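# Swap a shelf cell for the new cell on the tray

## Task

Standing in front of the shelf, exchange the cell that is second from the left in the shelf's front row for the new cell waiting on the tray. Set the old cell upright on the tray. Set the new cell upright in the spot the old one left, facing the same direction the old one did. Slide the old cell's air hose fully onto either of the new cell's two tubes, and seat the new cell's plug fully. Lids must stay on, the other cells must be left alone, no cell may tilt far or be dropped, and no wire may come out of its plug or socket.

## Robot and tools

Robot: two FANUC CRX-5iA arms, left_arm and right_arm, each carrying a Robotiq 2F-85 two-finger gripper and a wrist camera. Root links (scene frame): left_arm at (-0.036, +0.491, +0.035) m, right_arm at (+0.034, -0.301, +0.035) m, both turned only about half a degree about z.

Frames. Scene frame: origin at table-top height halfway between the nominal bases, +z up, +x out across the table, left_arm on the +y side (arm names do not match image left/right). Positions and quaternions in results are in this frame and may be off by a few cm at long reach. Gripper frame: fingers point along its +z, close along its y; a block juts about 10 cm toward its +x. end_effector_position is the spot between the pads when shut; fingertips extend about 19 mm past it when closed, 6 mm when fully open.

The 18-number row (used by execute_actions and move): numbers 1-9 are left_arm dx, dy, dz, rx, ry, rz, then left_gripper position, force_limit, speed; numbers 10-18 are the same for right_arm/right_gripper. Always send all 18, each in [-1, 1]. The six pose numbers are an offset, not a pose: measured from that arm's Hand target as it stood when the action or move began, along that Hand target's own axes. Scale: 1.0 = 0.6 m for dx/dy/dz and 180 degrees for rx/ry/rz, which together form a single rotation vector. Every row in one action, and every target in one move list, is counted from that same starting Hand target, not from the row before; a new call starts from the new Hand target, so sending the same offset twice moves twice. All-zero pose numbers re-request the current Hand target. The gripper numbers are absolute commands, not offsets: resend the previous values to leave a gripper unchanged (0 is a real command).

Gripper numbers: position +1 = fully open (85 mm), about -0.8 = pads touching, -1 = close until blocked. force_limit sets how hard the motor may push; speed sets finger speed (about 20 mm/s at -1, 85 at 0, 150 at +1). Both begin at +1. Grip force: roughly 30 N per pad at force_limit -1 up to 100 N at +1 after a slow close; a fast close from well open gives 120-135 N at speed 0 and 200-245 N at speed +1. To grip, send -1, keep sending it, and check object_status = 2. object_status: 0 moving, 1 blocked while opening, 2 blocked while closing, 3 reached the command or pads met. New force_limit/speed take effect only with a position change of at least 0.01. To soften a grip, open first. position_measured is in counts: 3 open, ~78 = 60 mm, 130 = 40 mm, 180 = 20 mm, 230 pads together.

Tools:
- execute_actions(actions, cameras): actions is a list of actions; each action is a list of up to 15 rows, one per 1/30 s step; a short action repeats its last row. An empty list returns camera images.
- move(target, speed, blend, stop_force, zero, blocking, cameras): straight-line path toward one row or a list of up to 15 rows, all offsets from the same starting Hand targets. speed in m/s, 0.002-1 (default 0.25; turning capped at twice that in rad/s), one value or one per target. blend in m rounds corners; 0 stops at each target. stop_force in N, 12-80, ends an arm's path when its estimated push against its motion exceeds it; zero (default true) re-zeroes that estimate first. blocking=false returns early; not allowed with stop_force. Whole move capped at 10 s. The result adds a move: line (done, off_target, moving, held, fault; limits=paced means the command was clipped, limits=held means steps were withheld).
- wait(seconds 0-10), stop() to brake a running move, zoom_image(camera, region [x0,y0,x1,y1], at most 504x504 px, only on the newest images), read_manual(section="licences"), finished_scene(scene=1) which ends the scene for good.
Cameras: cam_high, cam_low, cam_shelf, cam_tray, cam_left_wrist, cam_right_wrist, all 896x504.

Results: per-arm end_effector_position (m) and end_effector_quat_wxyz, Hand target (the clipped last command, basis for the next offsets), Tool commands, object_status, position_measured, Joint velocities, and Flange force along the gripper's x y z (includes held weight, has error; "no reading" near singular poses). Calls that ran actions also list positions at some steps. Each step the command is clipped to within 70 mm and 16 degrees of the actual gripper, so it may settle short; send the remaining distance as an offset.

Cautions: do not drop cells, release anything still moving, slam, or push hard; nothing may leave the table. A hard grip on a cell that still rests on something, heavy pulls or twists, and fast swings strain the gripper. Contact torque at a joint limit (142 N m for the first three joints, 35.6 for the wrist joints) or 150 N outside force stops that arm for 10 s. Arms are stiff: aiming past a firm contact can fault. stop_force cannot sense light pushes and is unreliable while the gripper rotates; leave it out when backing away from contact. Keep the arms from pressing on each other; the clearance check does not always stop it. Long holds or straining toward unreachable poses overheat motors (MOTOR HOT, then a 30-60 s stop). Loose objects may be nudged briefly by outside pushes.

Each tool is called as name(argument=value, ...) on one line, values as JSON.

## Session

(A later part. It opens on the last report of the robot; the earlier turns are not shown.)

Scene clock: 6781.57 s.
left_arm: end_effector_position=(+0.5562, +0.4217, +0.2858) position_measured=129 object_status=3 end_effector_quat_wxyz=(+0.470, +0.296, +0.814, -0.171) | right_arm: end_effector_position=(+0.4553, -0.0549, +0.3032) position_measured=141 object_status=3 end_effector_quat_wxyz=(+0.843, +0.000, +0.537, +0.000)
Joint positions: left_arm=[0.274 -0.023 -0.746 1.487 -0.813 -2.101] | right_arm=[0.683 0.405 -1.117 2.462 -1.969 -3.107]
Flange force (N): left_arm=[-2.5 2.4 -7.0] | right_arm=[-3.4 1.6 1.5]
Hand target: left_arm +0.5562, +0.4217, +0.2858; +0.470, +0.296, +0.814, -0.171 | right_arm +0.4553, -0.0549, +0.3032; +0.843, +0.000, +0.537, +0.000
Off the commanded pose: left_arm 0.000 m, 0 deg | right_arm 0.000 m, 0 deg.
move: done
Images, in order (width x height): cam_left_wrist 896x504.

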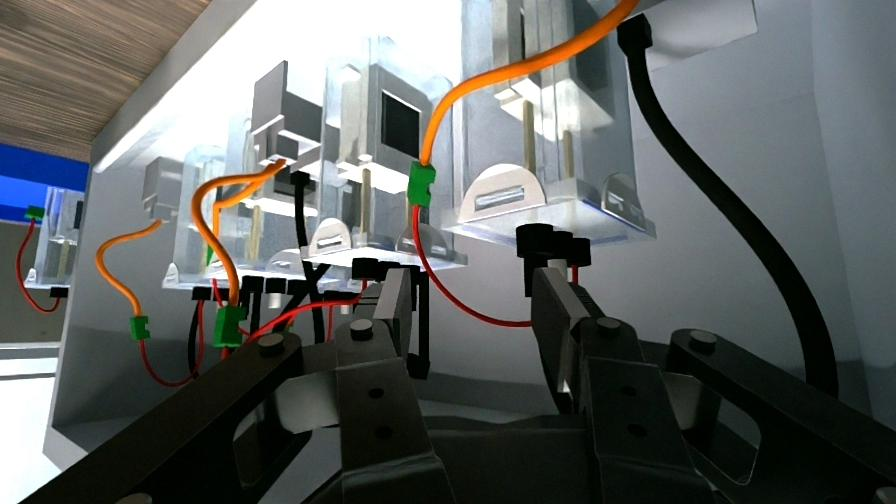

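move(target=[0,0,0,-0.05,0,-0.029,0,0.6,-1,0,0,0,0,0,0,-0.1,-1,-1], speed=0.1, cameras=["cam_left_wrist"])

zoom_image(camera="cam_left_wrist", region=[400, 200, 540, 340])

zoom_image(camera="cam_left_wrist", region=[425, 260, 495, 330])

Scene clock: 6790.10 s.
left_arm: end_effector_position=(+0.5562, +0.4217, +0.2858) position_measured=129 object_status=3 end_effector_quat_wxyz=(+0.483, +0.221, +0.837, -0.128) | right_arm: end_effector_position=(+0.4553, -0.0549, +0.3032) position_measured=141 object_status=3 end_effector_quat_wxyz=(+0.843, +0.000, +0.537, +0.000)
Joint positions: left_arm=[0.107 -0.114 -0.829 1.719 -0.552 -2.102] | right_arm=[0.683 0.405 -1.117 2.462 -1.969 -3.107]
Flange force (N): left_arm=[-4.9 4.0 -8.7] | right_arm=[-3.1 1.3 1.9]
Hand target: left_arm +0.5562, +0.4217, +0.2858; +0.483, +0.221, +0.837, -0.128 | right_arm +0.4553, -0.0549, +0.3032; +0.843, +0.000, +0.537, +0.000
Off the commanded pose: left_arm 0.000 m, 0 deg | right_arm 0.000 m, 0 deg.
move: done
Images, in order (width x height): cam_left_wrist 896x504.

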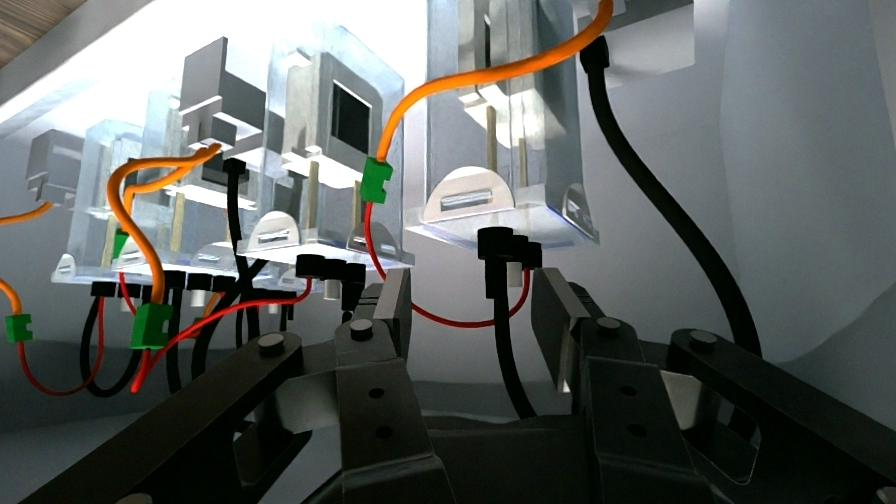

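Scaled by 3.600.

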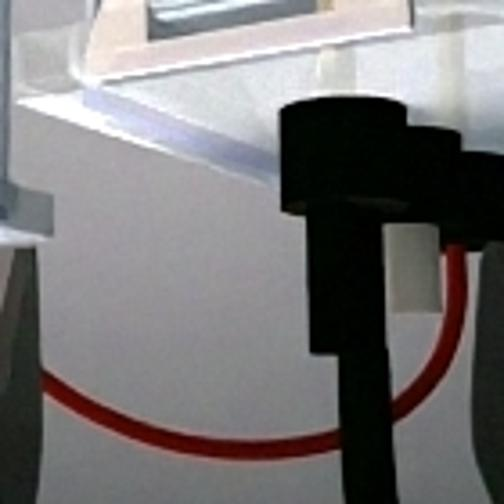

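Scaled by 7.200.

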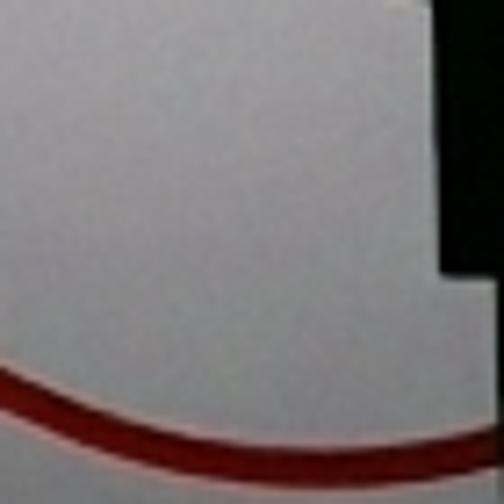

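move(target=[-0.05,0,-0.25,0,0,0,0,0.6,-1,0,0,-0.1,0,0,0,-0.1,-1,-1], speed=0.15, cameras=["all"])

zoom_image(camera="cam_low", region=[140, 160, 460, 400])

zoom_image(camera="cam_shelf", region=[480, 180, 680, 300])

Scene clock: 6823.10 s.
left_arm: end_effector_position=(+0.4563, +0.4784, +0.3868) position_measured=129 object_status=3 end_effector_quat_wxyz=(+0.483, +0.221, +0.837, -0.128) | right_arm: end_effector_position=(+0.4017, -0.0538, +0.2776) position_measured=141 object_status=3 end_effector_quat_wxyz=(+0.846, +0.007, +0.533, -0.005)
Joint positions: left_arm=[0.596 -0.41 -0.801 1.181 -1.011 -1.728] | right_arm=[0.997 0.486 -1.19 2.069 -2.07 -3.251]
Flange force (N): left_arm=[-1.0 -0.5 -8.1] | right_arm=no reading
Hand target: left_arm +0.4563, +0.4784, +0.3868; +0.483, +0.221, +0.837, -0.128 | right_arm +0.4009, -0.0549, +0.2778; +0.843, +0.000, +0.537, +0.000
Off the commanded pose: left_arm 0.000 m, 0 deg | right_arm 0.001 m, 1 deg.
joint sent to its limit (right arm) — joint 3 (elbow), lower limit, where the elbow is as bent as it goes. The joint targets still meet the commanded pose.
move: done

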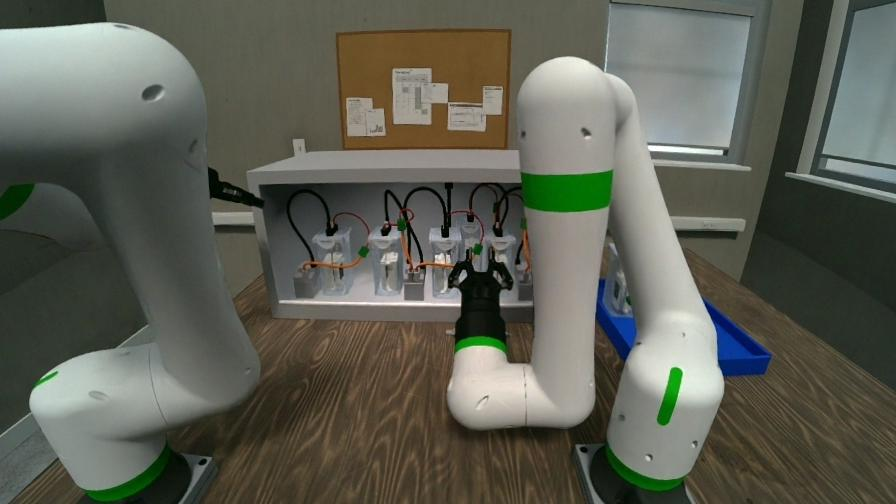

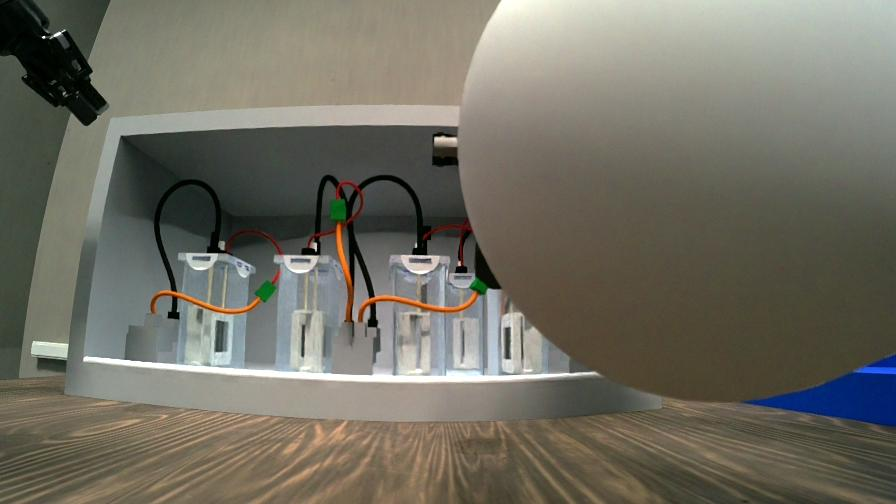

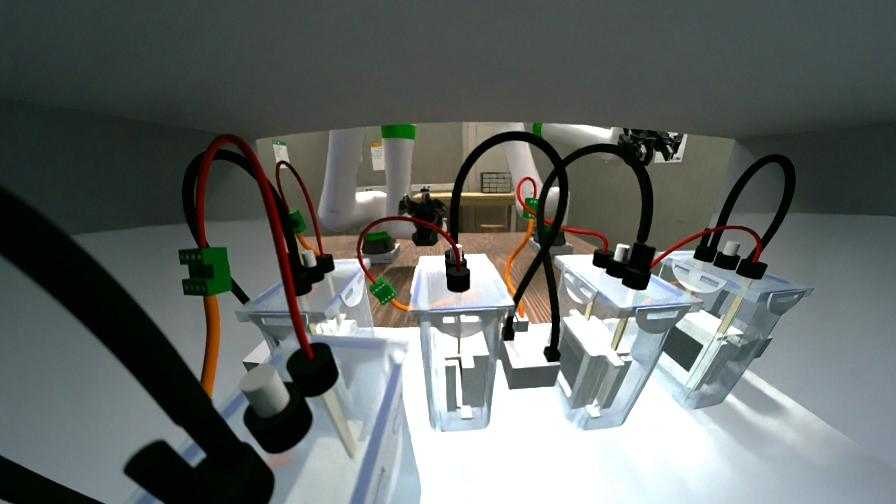

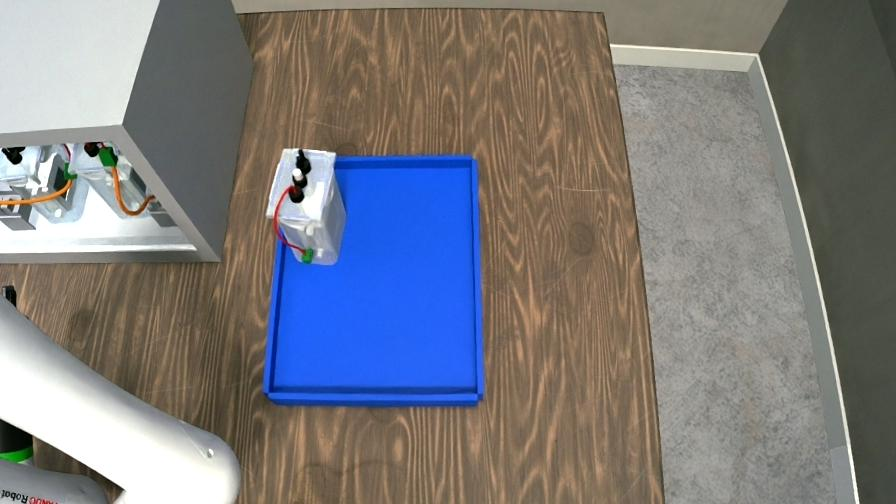

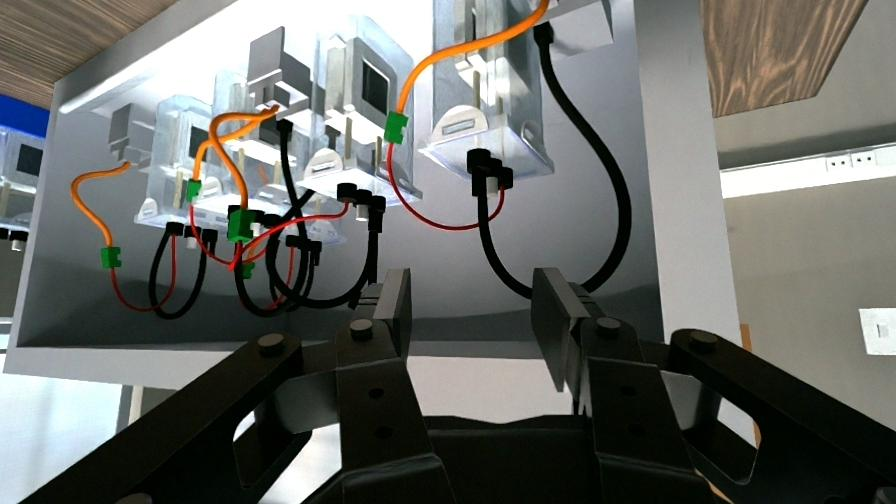

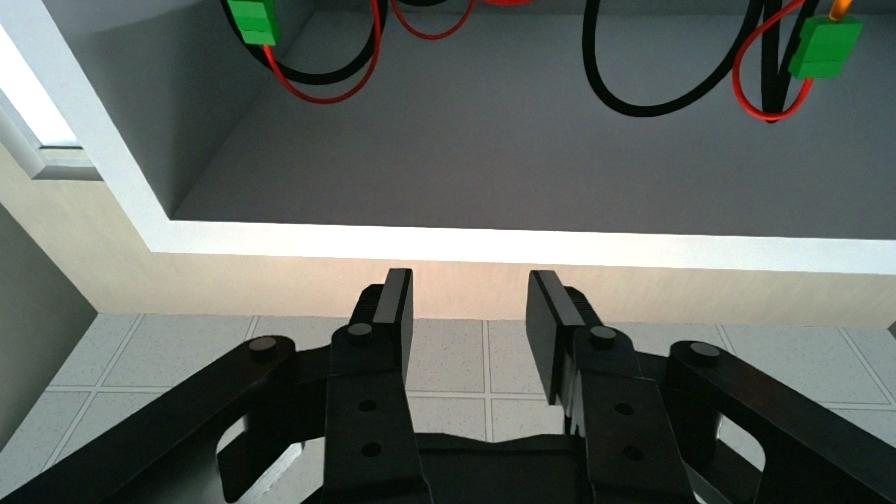

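Scaled by 1.575.

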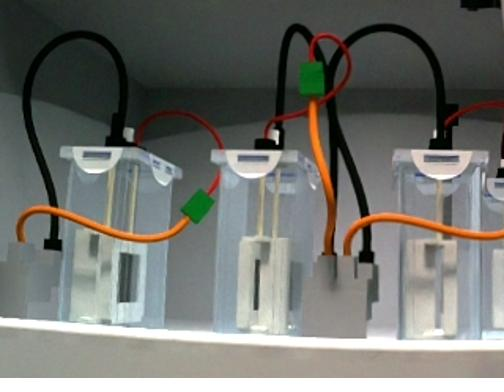

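Scaled by 2.520.

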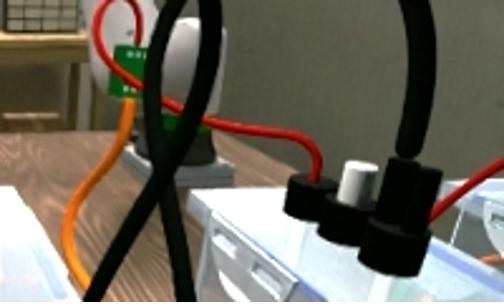

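zoom_image(camera="cam_shelf", region=[618, 225, 668, 285])

zoom_image(camera="cam_left_wrist", region=[325, 170, 405, 300])

zoom_image(camera="cam_left_wrist", region=[455, 135, 535, 265])

zoom_image(camera="cam_left_wrist", region=[140, 200, 340, 320])

Scaled by 8.400.

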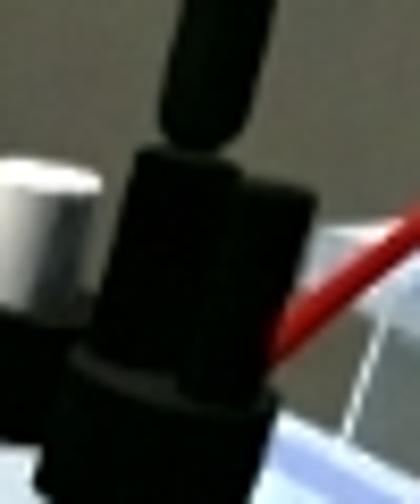

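Scaled by 3.877.

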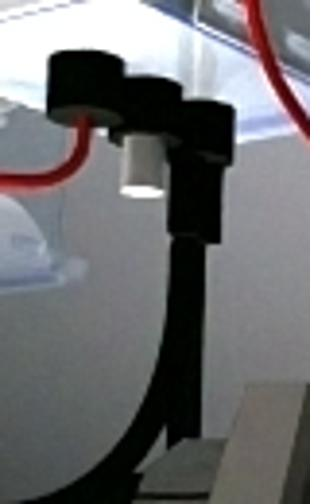

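Scaled by 3.877.

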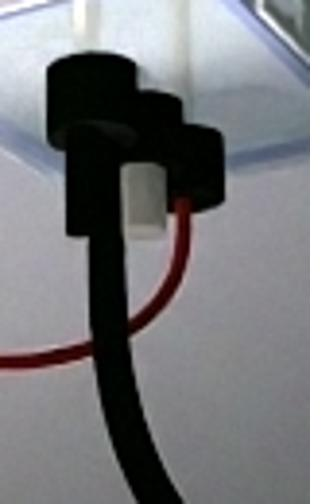

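Scaled by 2.520.

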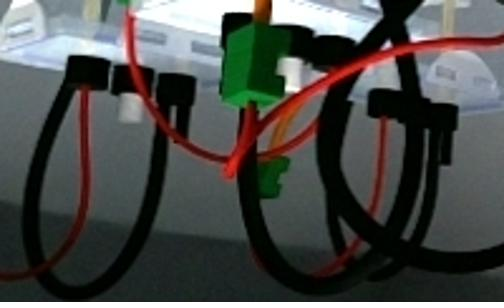

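finished_scene(scene=1)

The scene is finished: the task was done.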